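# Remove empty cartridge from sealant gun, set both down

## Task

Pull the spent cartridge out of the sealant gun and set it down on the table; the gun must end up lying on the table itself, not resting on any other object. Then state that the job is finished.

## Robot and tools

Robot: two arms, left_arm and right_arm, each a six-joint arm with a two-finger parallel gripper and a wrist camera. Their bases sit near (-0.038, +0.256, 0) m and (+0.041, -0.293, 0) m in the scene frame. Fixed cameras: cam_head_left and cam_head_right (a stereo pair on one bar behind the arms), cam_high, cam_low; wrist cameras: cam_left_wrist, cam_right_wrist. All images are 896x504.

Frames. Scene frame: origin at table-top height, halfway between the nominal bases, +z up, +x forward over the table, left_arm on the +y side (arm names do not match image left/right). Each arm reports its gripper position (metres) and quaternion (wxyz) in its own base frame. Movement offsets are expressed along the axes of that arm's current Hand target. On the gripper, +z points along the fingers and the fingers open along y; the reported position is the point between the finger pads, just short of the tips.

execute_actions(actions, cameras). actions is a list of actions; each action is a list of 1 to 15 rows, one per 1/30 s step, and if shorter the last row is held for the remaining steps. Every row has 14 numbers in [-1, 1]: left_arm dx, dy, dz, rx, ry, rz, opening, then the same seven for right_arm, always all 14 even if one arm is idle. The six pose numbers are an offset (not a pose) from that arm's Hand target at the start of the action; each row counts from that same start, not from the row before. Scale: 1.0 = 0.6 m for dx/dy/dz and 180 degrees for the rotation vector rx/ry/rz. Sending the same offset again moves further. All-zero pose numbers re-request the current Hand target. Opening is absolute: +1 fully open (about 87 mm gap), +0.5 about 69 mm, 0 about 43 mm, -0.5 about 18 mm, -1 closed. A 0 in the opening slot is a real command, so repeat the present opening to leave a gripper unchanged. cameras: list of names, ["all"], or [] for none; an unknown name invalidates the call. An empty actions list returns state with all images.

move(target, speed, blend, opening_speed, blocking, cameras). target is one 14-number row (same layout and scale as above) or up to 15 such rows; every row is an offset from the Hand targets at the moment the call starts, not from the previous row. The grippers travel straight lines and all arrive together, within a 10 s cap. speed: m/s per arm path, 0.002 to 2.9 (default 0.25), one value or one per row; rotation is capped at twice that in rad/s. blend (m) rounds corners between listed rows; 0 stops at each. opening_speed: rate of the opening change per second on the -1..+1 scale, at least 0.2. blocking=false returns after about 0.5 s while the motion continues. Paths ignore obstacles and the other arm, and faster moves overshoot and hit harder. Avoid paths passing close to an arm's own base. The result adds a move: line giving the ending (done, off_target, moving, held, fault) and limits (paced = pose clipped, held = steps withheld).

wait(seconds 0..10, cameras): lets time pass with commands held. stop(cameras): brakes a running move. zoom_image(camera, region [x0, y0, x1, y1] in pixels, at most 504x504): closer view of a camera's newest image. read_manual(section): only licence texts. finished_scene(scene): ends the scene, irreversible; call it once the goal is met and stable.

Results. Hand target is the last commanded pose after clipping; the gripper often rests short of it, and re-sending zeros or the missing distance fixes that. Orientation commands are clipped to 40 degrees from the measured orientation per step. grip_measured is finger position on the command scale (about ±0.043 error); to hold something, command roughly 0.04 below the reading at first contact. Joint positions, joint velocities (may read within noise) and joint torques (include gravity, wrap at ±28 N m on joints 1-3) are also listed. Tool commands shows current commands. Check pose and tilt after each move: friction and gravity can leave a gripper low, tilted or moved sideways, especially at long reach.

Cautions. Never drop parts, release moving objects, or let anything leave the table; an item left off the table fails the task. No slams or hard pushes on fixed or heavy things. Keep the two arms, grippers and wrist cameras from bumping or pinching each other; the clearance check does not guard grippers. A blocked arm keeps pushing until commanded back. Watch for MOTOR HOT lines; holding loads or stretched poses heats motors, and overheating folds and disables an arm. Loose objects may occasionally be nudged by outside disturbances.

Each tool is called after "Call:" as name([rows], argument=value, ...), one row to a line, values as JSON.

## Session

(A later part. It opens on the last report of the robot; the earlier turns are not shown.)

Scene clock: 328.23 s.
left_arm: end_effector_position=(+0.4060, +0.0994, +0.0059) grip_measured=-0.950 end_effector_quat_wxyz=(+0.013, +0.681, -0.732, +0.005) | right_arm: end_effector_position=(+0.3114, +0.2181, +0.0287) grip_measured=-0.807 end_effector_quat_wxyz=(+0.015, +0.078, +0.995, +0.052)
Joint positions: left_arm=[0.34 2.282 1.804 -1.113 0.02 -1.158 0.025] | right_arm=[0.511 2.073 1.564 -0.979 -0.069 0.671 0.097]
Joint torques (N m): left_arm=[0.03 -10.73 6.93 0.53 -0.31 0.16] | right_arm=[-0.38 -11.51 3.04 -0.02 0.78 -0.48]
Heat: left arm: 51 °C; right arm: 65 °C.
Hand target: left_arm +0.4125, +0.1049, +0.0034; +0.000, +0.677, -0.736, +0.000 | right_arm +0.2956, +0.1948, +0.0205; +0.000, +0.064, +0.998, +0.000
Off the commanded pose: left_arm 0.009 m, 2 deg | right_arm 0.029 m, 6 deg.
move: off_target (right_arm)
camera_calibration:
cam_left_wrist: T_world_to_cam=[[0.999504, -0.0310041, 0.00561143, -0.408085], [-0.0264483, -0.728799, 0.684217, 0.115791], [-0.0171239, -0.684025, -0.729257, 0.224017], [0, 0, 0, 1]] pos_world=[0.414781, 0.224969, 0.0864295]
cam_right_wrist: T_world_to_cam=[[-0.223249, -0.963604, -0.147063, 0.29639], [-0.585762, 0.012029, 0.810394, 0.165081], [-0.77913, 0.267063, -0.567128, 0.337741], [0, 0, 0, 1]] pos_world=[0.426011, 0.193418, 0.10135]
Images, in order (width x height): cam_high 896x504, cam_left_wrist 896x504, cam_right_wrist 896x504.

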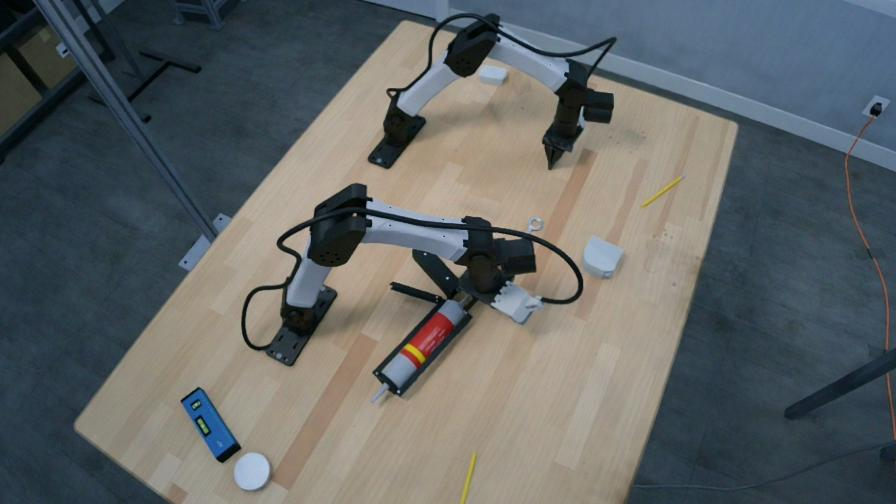

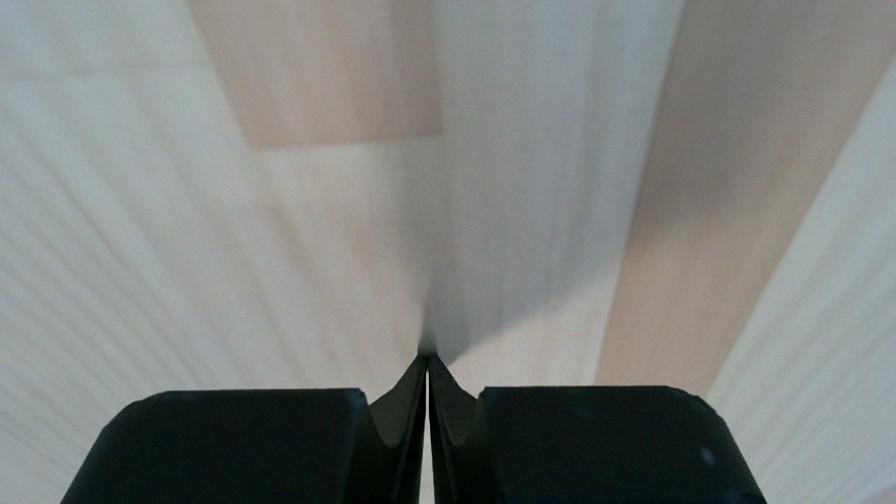

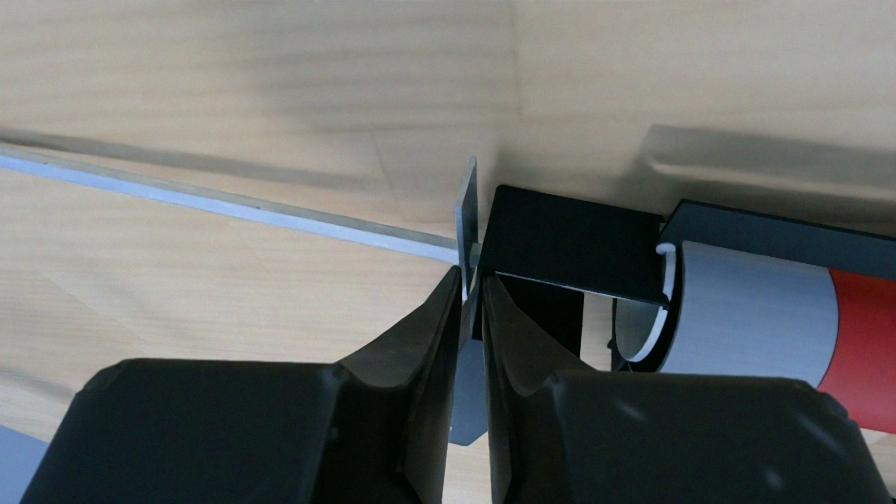

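Call:
move([
  [0,0,-0.1,0,0,0,0, 0,0.03,0,0,0,0,-0.1],
  [0,0,-0.1,0,0,0,0, 0,0.03,-0.25,0,0,0,0.5],
  [0,0,-0.1,0,0,0,0, 0,-0.13,-0.25,0,0,0,1],
], cameras=["all"])

Call:
zoom_image(camera="cam_high", region=[350, 200, 570, 420])

Call:
zoom_image(camera="cam_low", region=[360, 250, 560, 330])

Call:
zoom_image(camera="cam_right_wrist", region=[200, 0, 700, 500])

Scene clock: 356.53 s.
left_arm: end_effector_position=(+0.4080, +0.1016, +0.0504) grip_measured=+0.000 end_effector_quat_wxyz=(+0.019, +0.681, -0.732, -0.001) | right_arm: end_effector_position=(+0.2868, +0.1182, +0.1657) grip_measured=+0.971 end_effector_quat_wxyz=(-0.013, +0.071, +0.997, -0.004)
Joint positions: left_arm=[0.34 2.282 1.982 -1.307 0.012 -1.157 0.5] | right_arm=[0.329 1.904 1.868 -1.562 -0.002 0.472 0.985]
Joint torques (N m): left_arm=[0.02 -13.91 7.27 0.25 -0.22 0.15] | right_arm=[-0.32 -12.14 4.64 0.44 0.18 -0.25]
Heat: left arm: 51 °C; right arm: 57 °C.
Hand target: left_arm +0.4125, +0.1048, +0.0634; +0.000, +0.677, -0.736, +0.000 | right_arm +0.2857, +0.1173, +0.1705; +0.000, +0.064, +0.998, +0.000
Off the commanded pose: left_arm 0.014 m, 2 deg | right_arm 0.005 m, 2 deg.
move: off_target (left_arm)
camera_calibration:
cam_left_wrist: T_world_to_cam=[[0.999404, -0.0324343, -0.011838, -0.409324], [-0.0156138, -0.730355, 0.682889, 0.08288], [-0.0307949, -0.682297, -0.730426, 0.263543], [0, 0, 0, 1]] pos_world=[0.41849, 0.22707, 0.131055]
cam_right_wrist: T_world_to_cam=[[-0.214291, -0.976364, -0.0281517, 0.193966], [-0.53346, 0.0928429, 0.840714, 0.0113198], [-0.818229, 0.195176, -0.540747, 0.438291], [0, 0, 0, 1]] pos_world=[0.406226, 0.102786, 0.232948]

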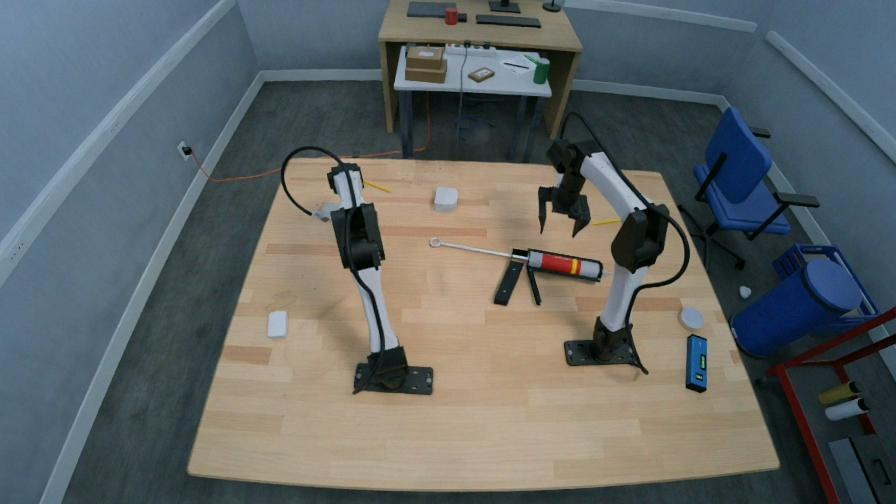

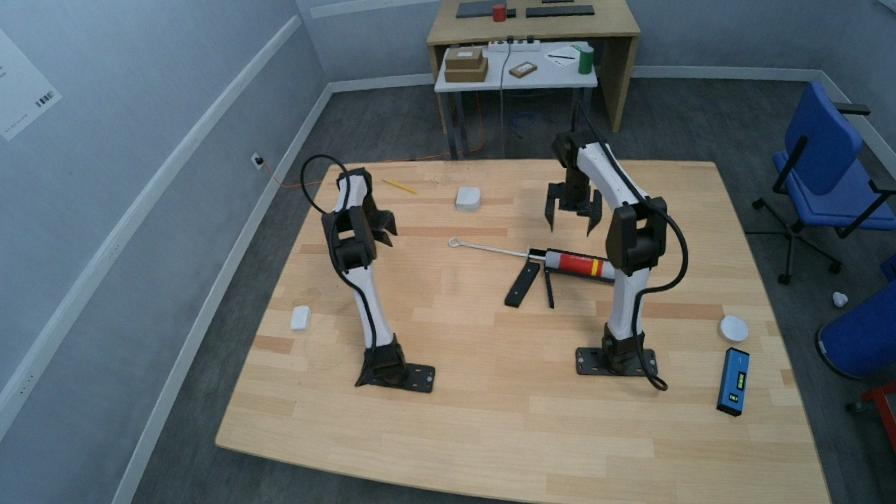

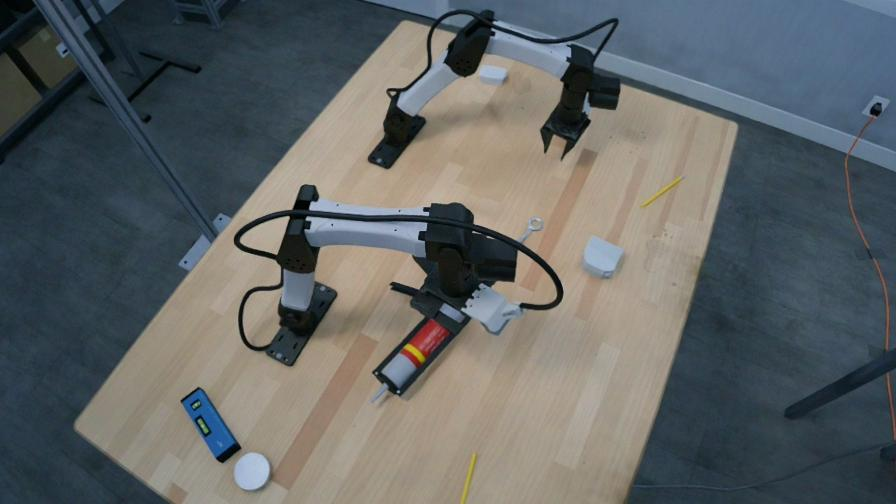

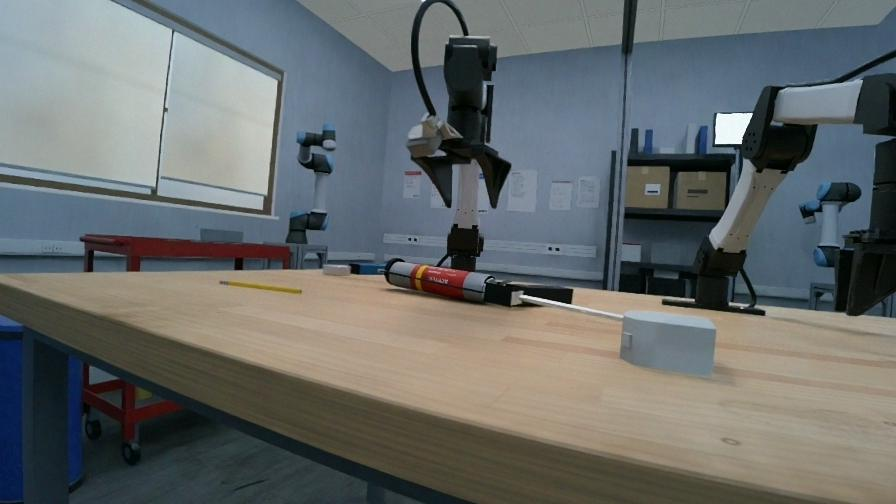

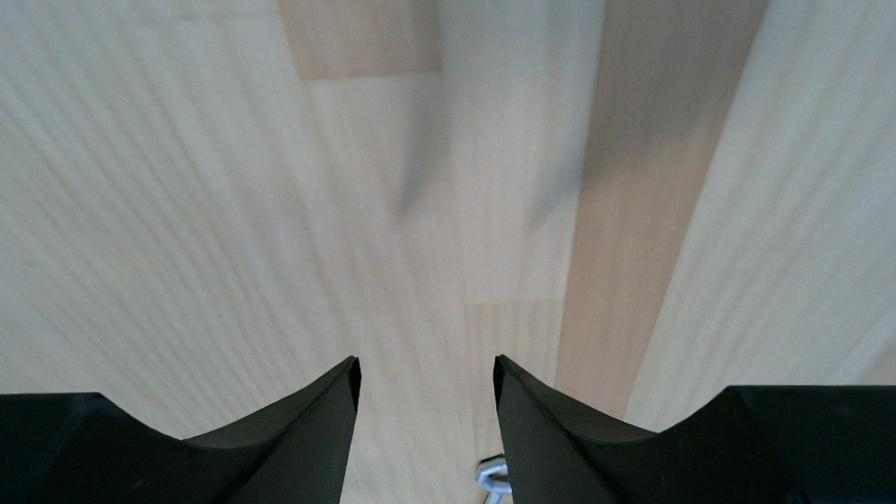

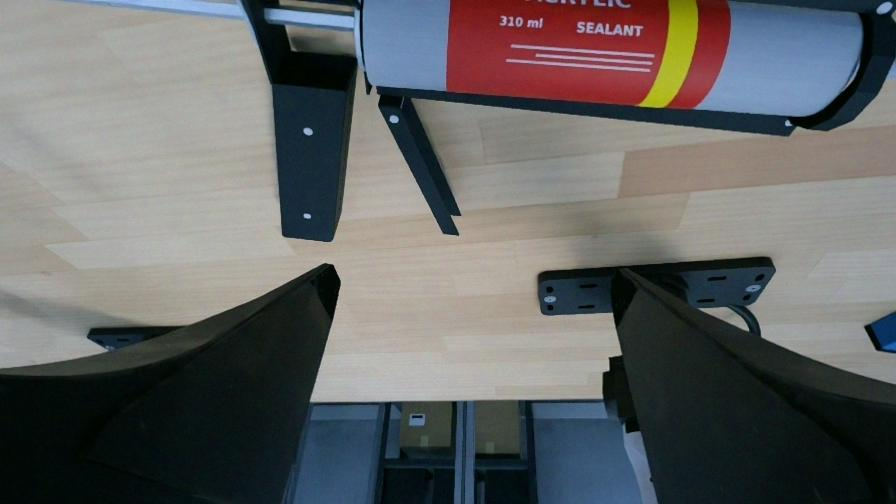

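Scaled by 2.291 from the camera's 896x504 image, which has a finer 1280x720 frame.

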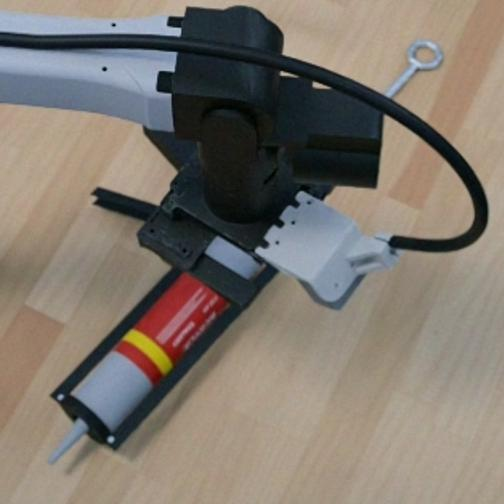

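Scaled by 2.520 from the camera's 896x504 image, which has a finer 1280x720 frame.

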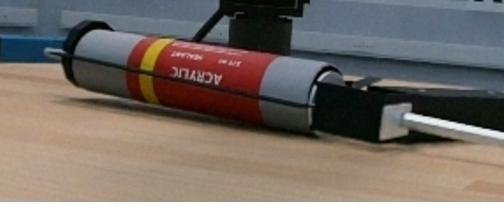

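Scaled by 1.008 from the camera's 896x504 image, which has a finer 1280x720 frame.

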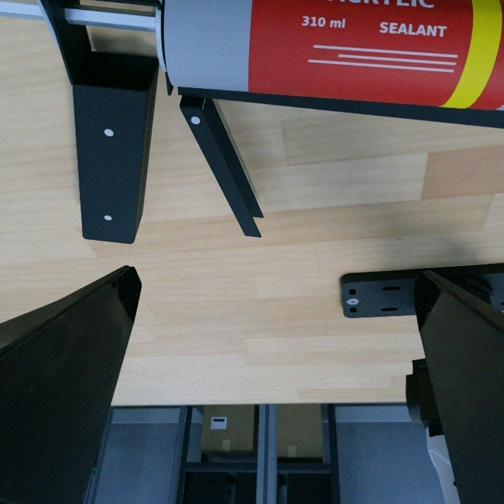

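Call:
move(target=[0.34,-0.055,0.02,0,0,0.063,0, 0.0368,-0.0103,0.1,0,0,-0.4367,1], cameras=["cam_left_wrist","cam_right_wrist","cam_low","cam_high"])

Scene clock: 380.27 s.
left_arm: end_effector_position=(+0.4243, -0.1027, +0.0534) grip_measured=+0.000 end_effector_quat_wxyz=(-0.003, -0.596, +0.803, -0.005) | right_arm: end_effector_position=(+0.2632, +0.1131, +0.1057) grip_measured=+0.971 end_effector_quat_wxyz=(-0.014, -0.574, +0.819, +0.002)
Joint positions: left_arm=[-0.139 2.262 1.965 -1.27 0.011 -1.415 0.5] | right_arm=[0.501 1.77 1.458 -1.288 -0.002 -0.722 0.985]
Joint torques (N m): left_arm=[0.18 -10.37 7.35 0.31 -0.21 -0.03] | right_arm=[0.02 -11.23 4.82 0.43 0.1 -0.28]
Heat: left arm: 57 °C; right arm: 56 °C.
Hand target: left_arm +0.4284, -0.1012, +0.0515; +0.000, -0.601, +0.799, +0.000 | right_arm +0.2631, +0.1140, +0.1105; +0.000, -0.583, +0.813, +0.000
Off the commanded pose: left_arm 0.005 m, 1 deg | right_arm 0.005 m, 2 deg.
move: done
camera_calibration:
cam_left_wrist: T_world_to_cam=[[0.967864, -0.250626, 0.0206127, -0.442944], [-0.198902, -0.712802, 0.67257, 0.0119763], [-0.153871, -0.655057, -0.739746, 0.182363], [0, 0, 0, 1]] pos_world=[0.459153, 0.0169814, 0.135978]
cam_right_wrist: T_world_to_cam=[[0.910861, -0.408362, -0.0597712, -0.174813], [-0.176041, -0.515416, 0.838663, 0.0245805], [-0.373285, -0.753383, -0.541361, 0.377754], [0, 0, 0, 1]] pos_world=[0.304567, 0.225876, 0.173438]
Images, in order (width x height): cam_high 896x504, cam_low 896x504, cam_left_wrist 896x504, cam_right_wrist 896x504.

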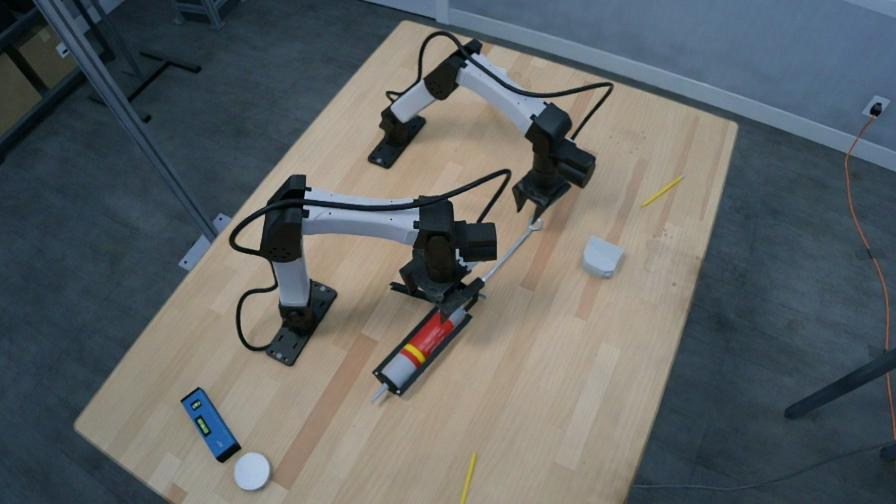

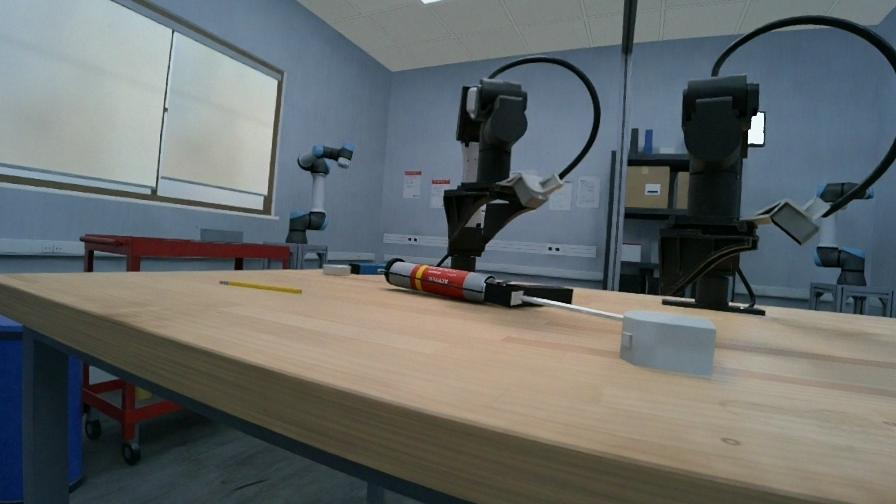

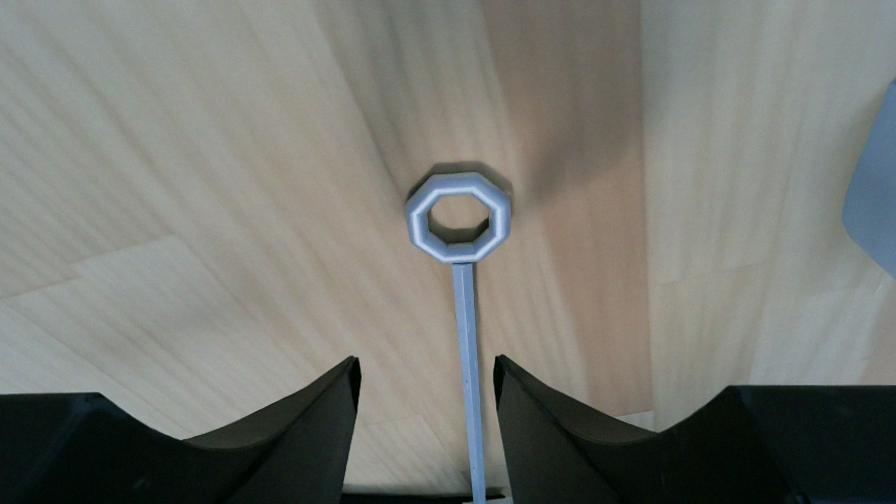

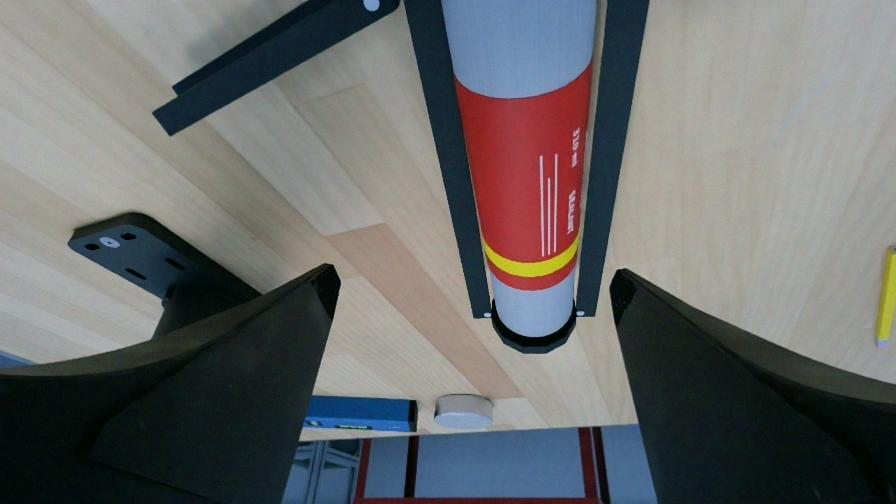

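Call:
move(target=[0,-0.0197,0.069,0,0,0,0, 0,-0.0267,0.114,0,0,0,1], speed=0.12, cameras=["cam_left_wrist","cam_right_wrist","cam_low"])

Call:
zoom_image(camera="cam_low", region=[360, 210, 580, 330])

Scene clock: 407.23 s.
left_arm: end_effector_position=(+0.4403, -0.1050, +0.0185) grip_measured=+0.000 end_effector_quat_wxyz=(+0.000, -0.597, +0.802, -0.008) | right_arm: end_effector_position=(+0.2775, +0.1117, +0.0485) grip_measured=+0.971 end_effector_quat_wxyz=(+0.006, -0.580, +0.815, +0.000)
Joint positions: left_arm=[-0.139 2.344 1.965 -1.181 0.011 -1.419 0.5] | right_arm=[0.478 1.812 1.285 -1.032 -0.002 -0.759 0.985]
Joint torques (N m): left_arm=[-0.12 -11.44 4.67 0.53 -0.21 -0.03] | right_arm=[-0.96 -7.13 5.05 0.52 0.1 -0.25]
Heat: left arm: 56 °C; right arm: 54 °C.
Hand target: left_arm +0.4398, -0.1045, +0.0101; +0.000, -0.601, +0.799, +0.000 | right_arm +0.2782, +0.1088, +0.0421; +0.000, -0.583, +0.813, +0.000
Off the commanded pose: left_arm 0.008 m, 1 deg | right_arm 0.007 m, 1 deg.
move: done
camera_calibration:
cam_left_wrist: T_world_to_cam=[[0.968624, -0.246883, 0.0285815, -0.458301], [-0.201501, -0.712796, 0.671803, 0.0381424], [-0.145484, -0.656483, -0.740178, 0.153596], [0, 0, 0, 1]] pos_world=[0.473953, 0.0148742, 0.101163]
cam_right_wrist: T_world_to_cam=[[0.918086, -0.394851, -0.0347895, -0.196466], [-0.198619, -0.534215, 0.821684, 0.0834817], [-0.343028, -0.747467, -0.568881, 0.34337], [0, 0, 0, 1]] pos_world=[0.314739, 0.223681, 0.119906]
Images, in order (width x height): cam_low 896x504, cam_left_wrist 896x504, cam_right_wrist 896x504.

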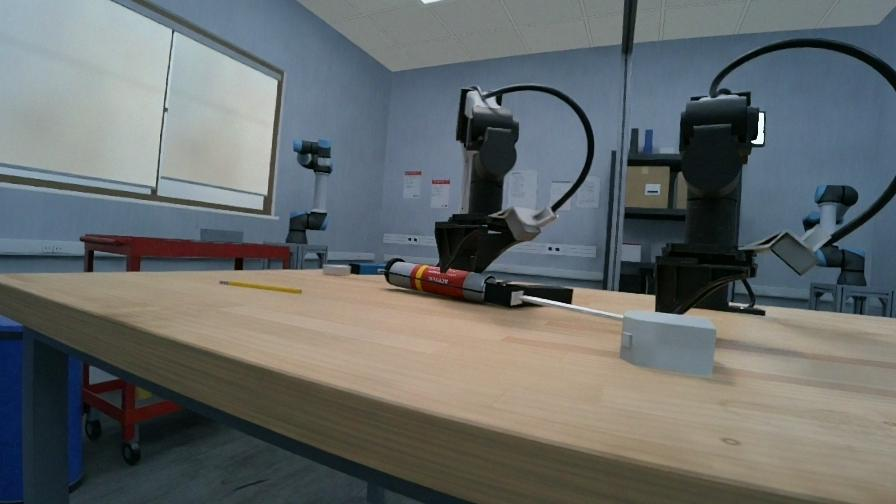

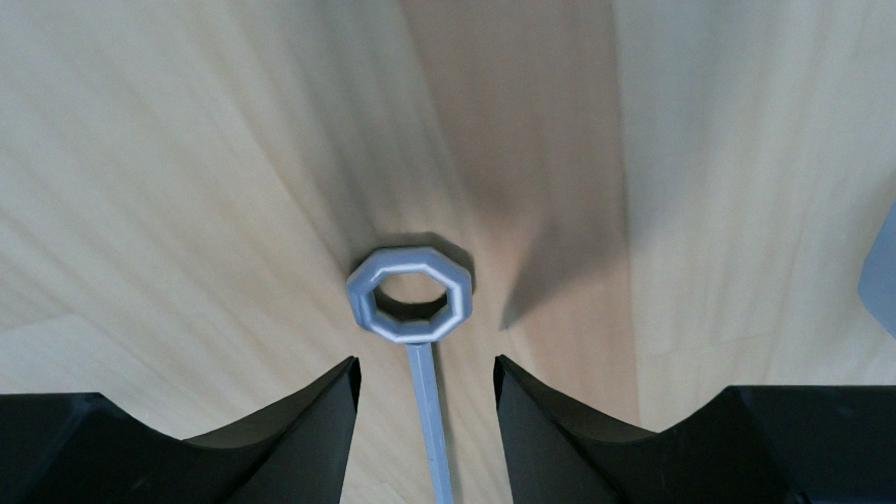

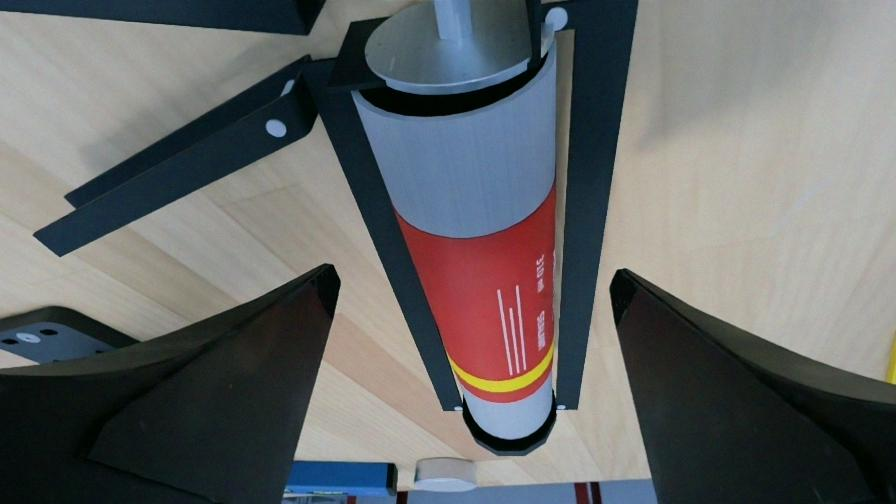

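Scaled by 2.291 from the camera's 896x504 image, which has a finer 1280x720 frame.

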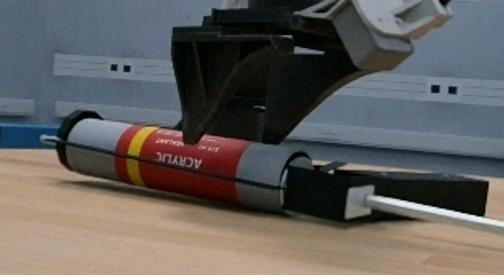

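Call:
move([
  [0,0,0.009,0,0,0,0, 0,-0.002,0.015,0,0,0,1],
  [0,0,0.009,0,0,0,-0.95, 0,-0.002,0.015,0,0,0,0.1],
], speed=0.08, opening_speed=0.8, cameras=["cam_left_wrist","cam_right_wrist","cam_low"])

Call:
zoom_image(camera="cam_low", region=[360, 210, 580, 330])

Scene clock: 423.97 s.
left_arm: end_effector_position=(+0.4411, -0.1051, +0.0151) grip_measured=-0.947 end_effector_quat_wxyz=(+0.002, -0.597, +0.802, -0.009) | right_arm: end_effector_position=(+0.2794, +0.1126, +0.0409) grip_measured=+0.100 end_effector_quat_wxyz=(+0.009, -0.581, +0.814, +0.000)
Joint positions: left_arm=[-0.139 2.344 1.951 -1.163 0.011 -1.419 0.026] | right_arm=[0.478 1.823 1.268 -0.998 -0.002 -0.762 0.55]
Joint torques (N m): left_arm=[-0.1 -11.08 4.57 0.54 -0.21 -0.03] | right_arm=[-1.16 -6.87 4.81 0.53 0.1 -0.25]
Heat: left arm: 54 °C; right arm: 51 °C.
Hand target: left_arm +0.4398, -0.1045, +0.0047; +0.000, -0.601, +0.799, +0.000 | right_arm +0.2793, +0.1084, +0.0330; +0.000, -0.583, +0.813, +0.000
Off the commanded pose: left_arm 0.011 m, 1 deg | right_arm 0.009 m, 1 deg.
move: off_target (left_arm); target 2's new opening was sent with left_arm's hand 0.011 m and 1 deg from that target
camera_calibration:
cam_left_wrist: T_world_to_cam=[[0.968569, -0.246478, 0.0335123, -0.459054], [-0.20452, -0.712419, 0.67129, 0.0419224], [-0.141583, -0.657045, -0.740437, 0.149387], [0, 0, 0, 1]] pos_world=[0.474351, 0.0148737, 0.0978538]
cam_right_wrist: T_world_to_cam=[[0.919308, -0.392311, -0.0310496, -0.198907], [-0.201427, -0.53685, 0.81928, 0.0918433], [-0.338081, -0.746917, -0.572553, 0.339], [0, 0, 0, 1]] pos_world=[0.315966, 0.224478, 0.112674]
Images, in order (width x height): cam_low 896x504, cam_left_wrist 896x504, cam_right_wrist 896x504.

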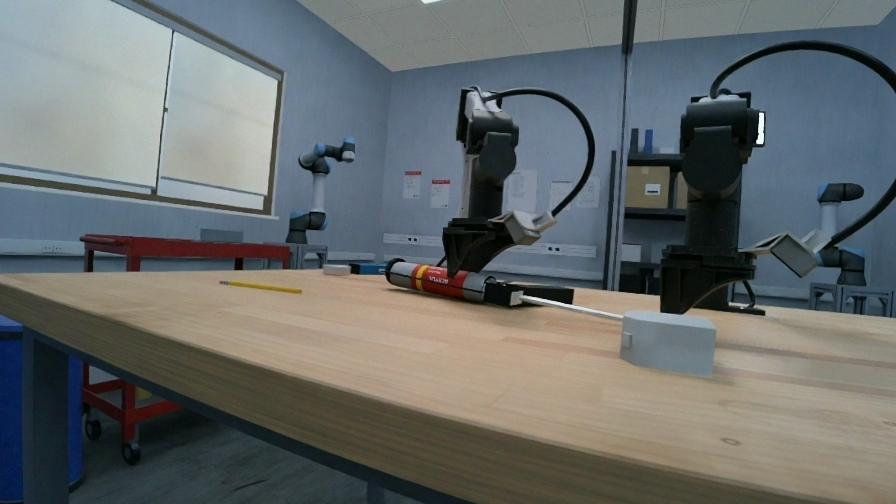

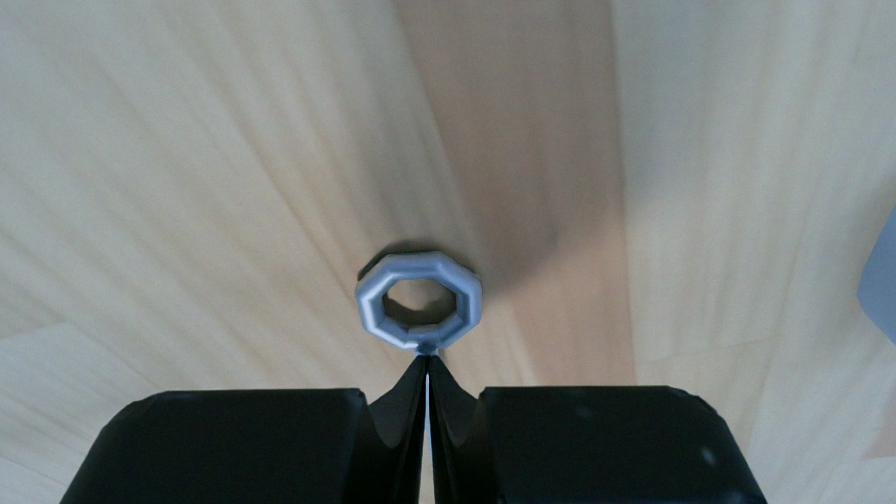

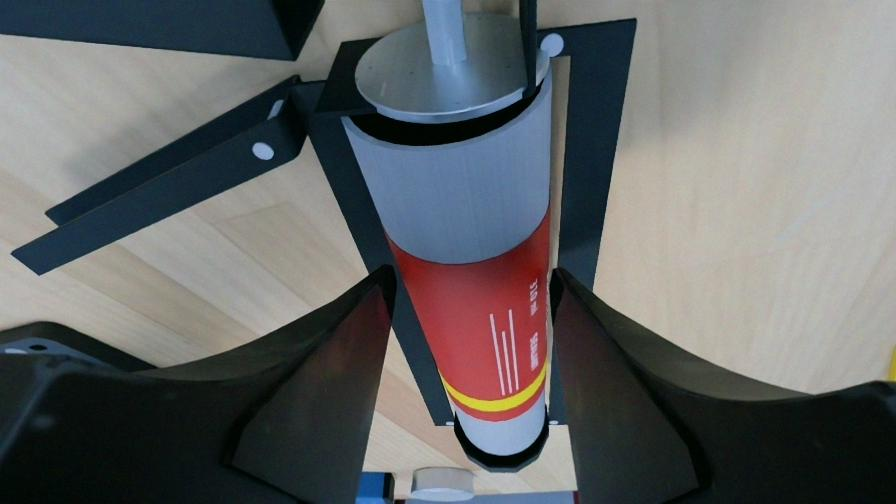

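Scaled by 2.291 from the camera's 896x504 image, which has a finer 1280x720 frame.

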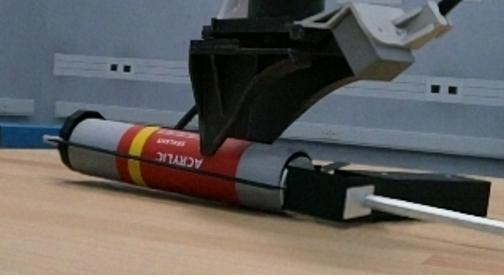

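Call:
move([
  [0,0,-0.01,0,0,0,-0.3, 0,0,0.008,0,0,0,0.15],
  [0,0,0.016,0,0,0,-0.3, 0,0,0.008,0,0,0,0.15],
  [0,0,0.016,0,0,0,-0.95, 0,0,0.008,0,0,0,-0.1],
], speed=0.08, opening_speed=0.6, cameras=["cam_left_wrist","cam_right_wrist"])

Scene clock: 434.67 s.
left_arm: end_effector_position=(+0.4426, -0.1098, +0.0067) grip_measured=-0.743 end_effector_quat_wxyz=(-0.001, -0.603, +0.798, -0.016) | right_arm: end_effector_position=(+0.2809, +0.1102, +0.0369) grip_measured=-0.027 end_effector_quat_wxyz=(+0.008, -0.582, +0.813, -0.008)
Joint positions: left_arm=[-0.143 2.351 1.929 -1.126 0.025 -1.438 0.128] | right_arm=[0.478 1.829 1.256 -0.981 0.014 -0.765 0.486]
Joint torques (N m): left_arm=[0.29 -11.06 4.53 0.51 -0.35 0.14] | right_arm=[-1.17 -6.86 4.74 0.53 -0.05 -0.21]
Heat: left arm: 54 °C; right arm: 49 °C.
Hand target: left_arm +0.4399, -0.1044, -0.0049; +0.000, -0.601, +0.799, +0.000 | right_arm +0.2793, +0.1085, +0.0283; +0.000, -0.583, +0.813, +0.000
Off the commanded pose: left_arm 0.013 m, 2 deg | right_arm 0.009 m, 1 deg.
move: off_target (left_arm); target 3's new opening was sent with left_arm's hand 0.011 m and 1 deg from that target
camera_calibration:
cam_left_wrist: T_world_to_cam=[[0.971755, -0.232513, 0.0403611, -0.461272], [-0.196975, -0.704956, 0.681349, 0.0418291], [-0.12997, -0.670055, -0.730845, 0.133747], [0, 0, 0, 1]] pos_world=[0.473866, 0.011854, 0.0878658]
cam_right_wrist: T_world_to_cam=[[0.92073, -0.389741, -0.0189042, -0.202478], [-0.206008, -0.526678, 0.824725, 0.0940606], [-0.331386, -0.755455, -0.565218, 0.334353], [0, 0, 0, 1]] pos_world=[0.316605, 0.223214, 0.107581]
Images, in order (width x height): cam_left_wrist 896x504, cam_right_wrist 896x504.

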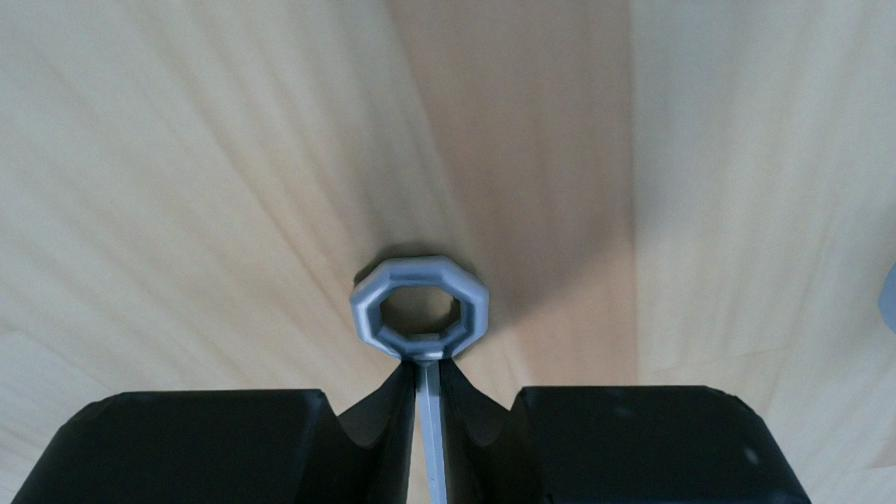

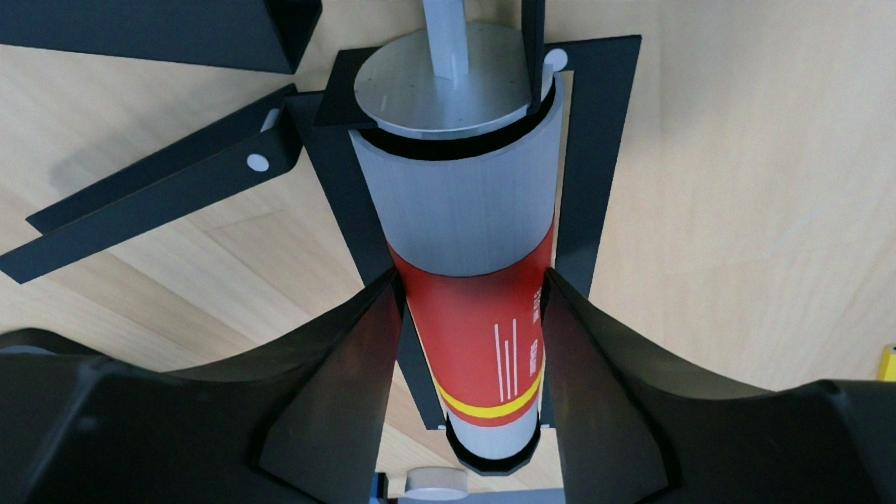

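Call:
move(target=[0,0,0,0,0,0,-0.95, -0.005,0,-0.065,0,-0.07,0,-0.12], speed=0.06, cameras=["cam_low","cam_right_wrist"])

Call:
zoom_image(camera="cam_low", region=[360, 210, 580, 330])

Scene clock: 453.07 s.
left_arm: end_effector_position=(+0.4437, -0.1100, +0.0068) grip_measured=-0.745 end_effector_quat_wxyz=(+0.000, -0.603, +0.798, -0.018) | right_arm: end_effector_position=(+0.2816, +0.1122, +0.0633) grip_measured=-0.120 end_effector_quat_wxyz=(+0.079, -0.576, +0.811, +0.060)
Joint positions: left_arm=[-0.143 2.351 1.929 -1.122 0.025 -1.438 0.128] | right_arm=[0.392 1.697 1.223 -0.969 -0.152 -0.833 0.44]
Joint torques (N m): left_arm=[0.29 -11.07 4.52 0.47 -0.37 0.15] | right_arm=[-0.99 -10.33 4.94 0.65 -0.15 -0.25]
Heat: left arm: 55 °C; right arm: 47 °C.
Hand target: left_arm +0.4399, -0.1045, -0.0049; +0.000, -0.601, +0.799, +0.000 | right_arm +0.2803, +0.1114, +0.0674; +0.089, -0.579, +0.808, +0.064
Off the commanded pose: left_arm 0.013 m, 2 deg | right_arm 0.004 m, 1 deg.
move: off_target (left_arm)
camera_calibration:
cam_right_wrist: T_world_to_cam=[[0.919939, -0.387316, -0.0608152, -0.199262], [-0.237341, -0.673625, 0.699928, 0.106733], [-0.31206, -0.629457, -0.71162, 0.340629], [0, 0, 0, 1]] pos_world=[0.314937, 0.209132, 0.155575]
Images, in order (width x height): cam_low 896x504, cam_right_wrist 896x504.

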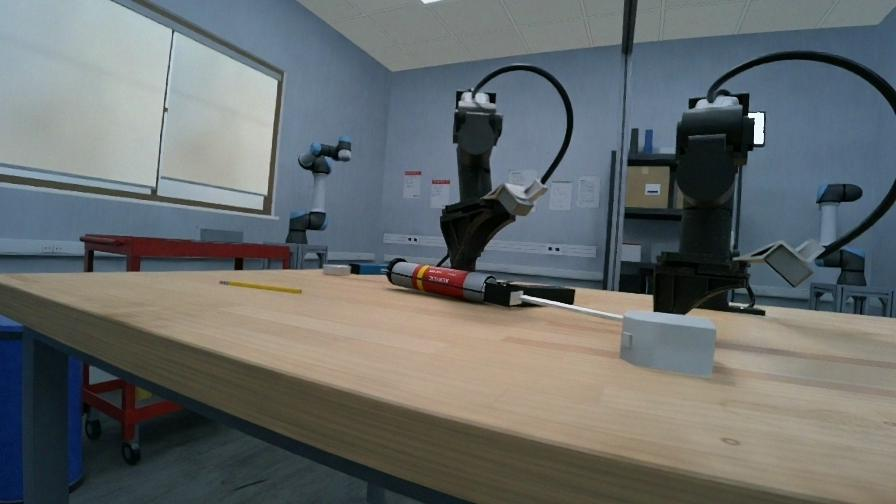

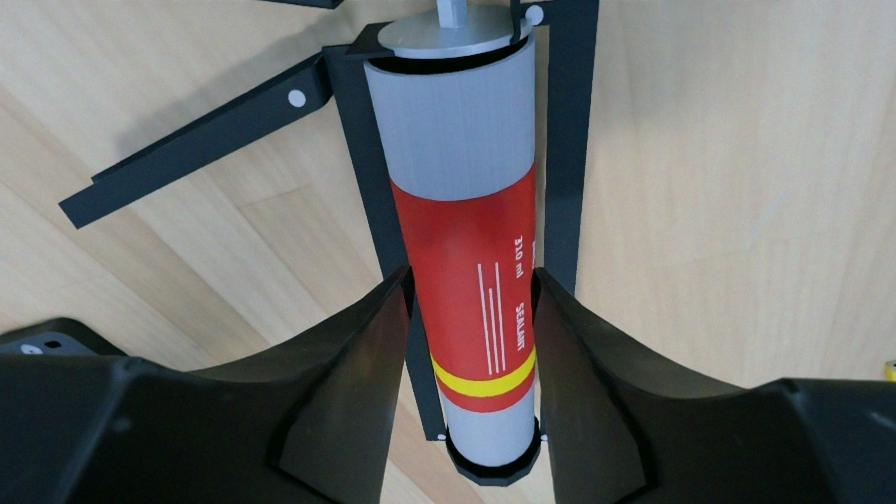

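Scaled by 2.291 from the camera's 896x504 image, which has a finer 1280x720 frame.

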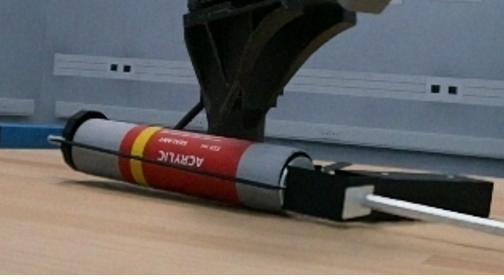

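Call:
move([
  [0,0,0,0,0,0,-0.95, 0,0,0,0,0.035,0,0.3],
  [0,0,0,0,0,0,-0.95, 0.0225,0.001,0.075,0,0.07,0,0.3],
], speed=0.08, cameras=["cam_low","cam_right_wrist"])

Call:
zoom_image(camera="cam_low", region=[400, 230, 540, 320])

Scene clock: 470.80 s.
left_arm: end_effector_position=(+0.4441, -0.1101, +0.0068) grip_measured=-0.745 end_effector_quat_wxyz=(+0.001, -0.603, +0.797, -0.019) | right_arm: end_effector_position=(+0.2795, +0.1066, +0.0313) grip_measured=+0.300 end_effector_quat_wxyz=(+0.006, -0.586, +0.811, +0.001)
Joint positions: left_arm=[-0.143 2.351 1.929 -1.12 0.026 -1.438 0.127] | right_arm=[0.462 1.83 1.236 -0.965 -0.003 -0.79 0.65]
Joint torques (N m): left_arm=[0.28 -11.04 4.55 0.46 -0.36 0.15] | right_arm=[0.1 -6.13 4.51 0.67 0.11 0.06]
Heat: left arm: 56 °C; right arm: 47 °C.
Hand target: left_arm +0.4399, -0.1045, -0.0048; +0.000, -0.601, +0.799, +0.000 | right_arm +0.2786, +0.1084, +0.0204; +0.000, -0.583, +0.813, +0.000
Off the commanded pose: left_arm 0.014 m, 2 deg | right_arm 0.011 m, 1 deg.
move: off_target (left_arm, right_arm)
camera_calibration:
cam_right_wrist: T_world_to_cam=[[0.923701, -0.381426, -0.0359288, -0.203905], [-0.190134, -0.537814, 0.821344, 0.0933588], [-0.332605, -0.751844, -0.569301, 0.327969], [0, 0, 0, 1]] pos_world=[0.315182, 0.219017, 0.102707]
Images, in order (width x height): cam_low 896x504, cam_right_wrist 896x504.

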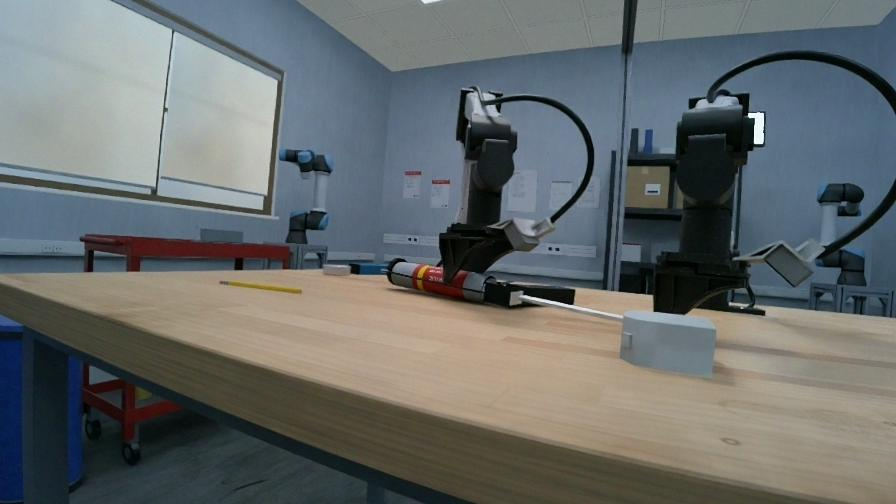

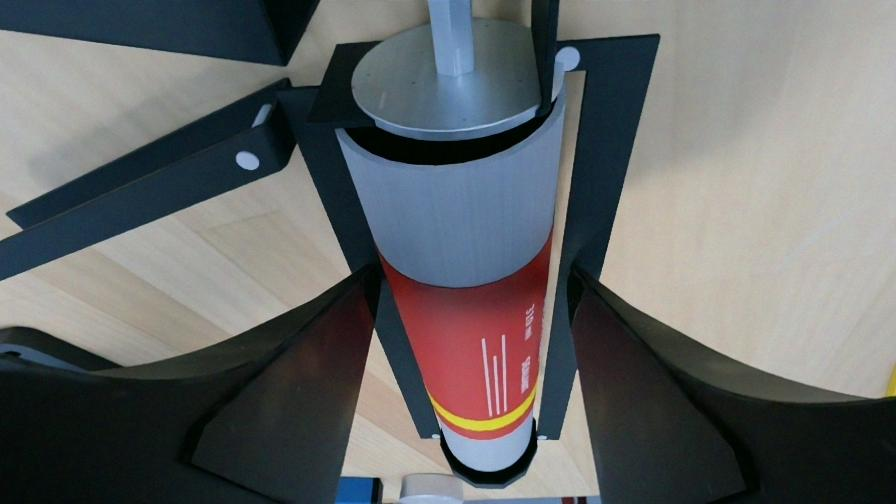

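Scaled by 3.600 from the camera's 896x504 image, which has a finer 1280x720 frame.

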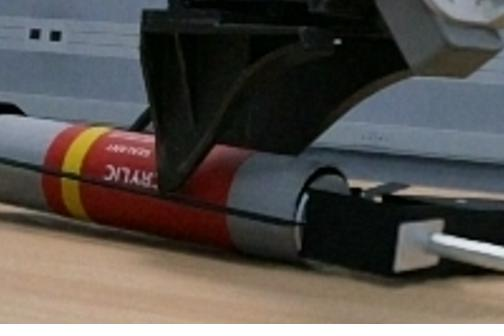

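Call:
move([
  [0,0,0,0,0,0,-0.95, 0,-0.002,0,0,0,0,0.0],
], opening_speed=0.5, cameras=["cam_right_wrist"])

Scene clock: 479.10 s.
left_arm: end_effector_position=(+0.4441, -0.1101, +0.0068) grip_measured=-0.745 end_effector_quat_wxyz=(+0.001, -0.603, +0.797, -0.019) | right_arm: end_effector_position=(+0.2789, +0.1065, +0.0313) grip_measured=+0.058 end_effector_quat_wxyz=(+0.005, -0.584, +0.812, +0.001)
Joint positions: left_arm=[-0.143 2.351 1.929 -1.12 0.026 -1.438 0.127] | right_arm=[0.462 1.83 1.236 -0.967 -0.003 -0.785 0.529]
Joint torques (N m): left_arm=[0.29 -11.06 4.52 0.46 -0.36 0.15] | right_arm=[-0.1 -5.85 4.83 0.68 0.11 -0.02]
Heat: left arm: 56 °C; right arm: 46 °C.
Hand target: left_arm +0.4399, -0.1045, -0.0048; +0.000, -0.601, +0.799, +0.000 | right_arm +0.2797, +0.1080, +0.0204; +0.000, -0.583, +0.813, +0.000
Off the commanded pose: left_arm 0.014 m, 2 deg | right_arm 0.011 m, 1 deg.
move: off_target (left_arm, right_arm)
camera_calibration:
cam_right_wrist: T_world_to_cam=[[0.921883, -0.385709, -0.0368857, -0.202443], [-0.191514, -0.536346, 0.821982, 0.0934004], [-0.336829, -0.750708, -0.568317, 0.328789], [0, 0, 0, 1]] pos_world=[0.315262, 0.218835, 0.102616]
Images, in order (width x height): cam_right_wrist 896x504.

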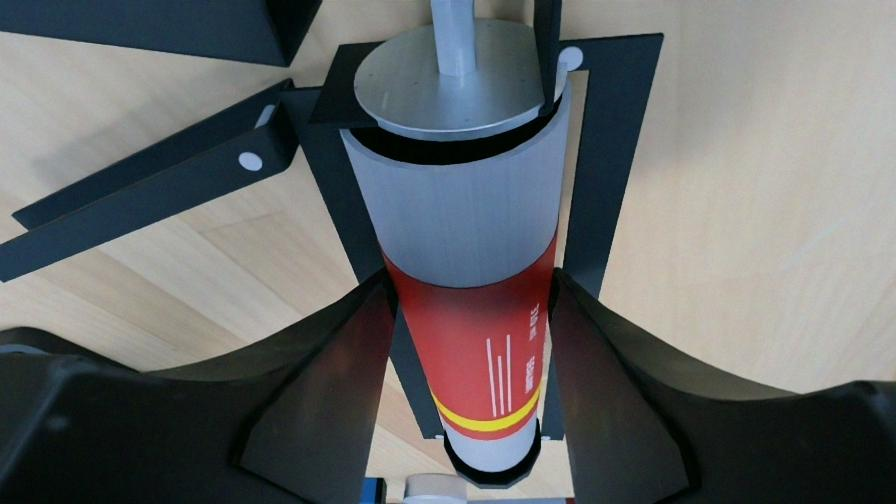

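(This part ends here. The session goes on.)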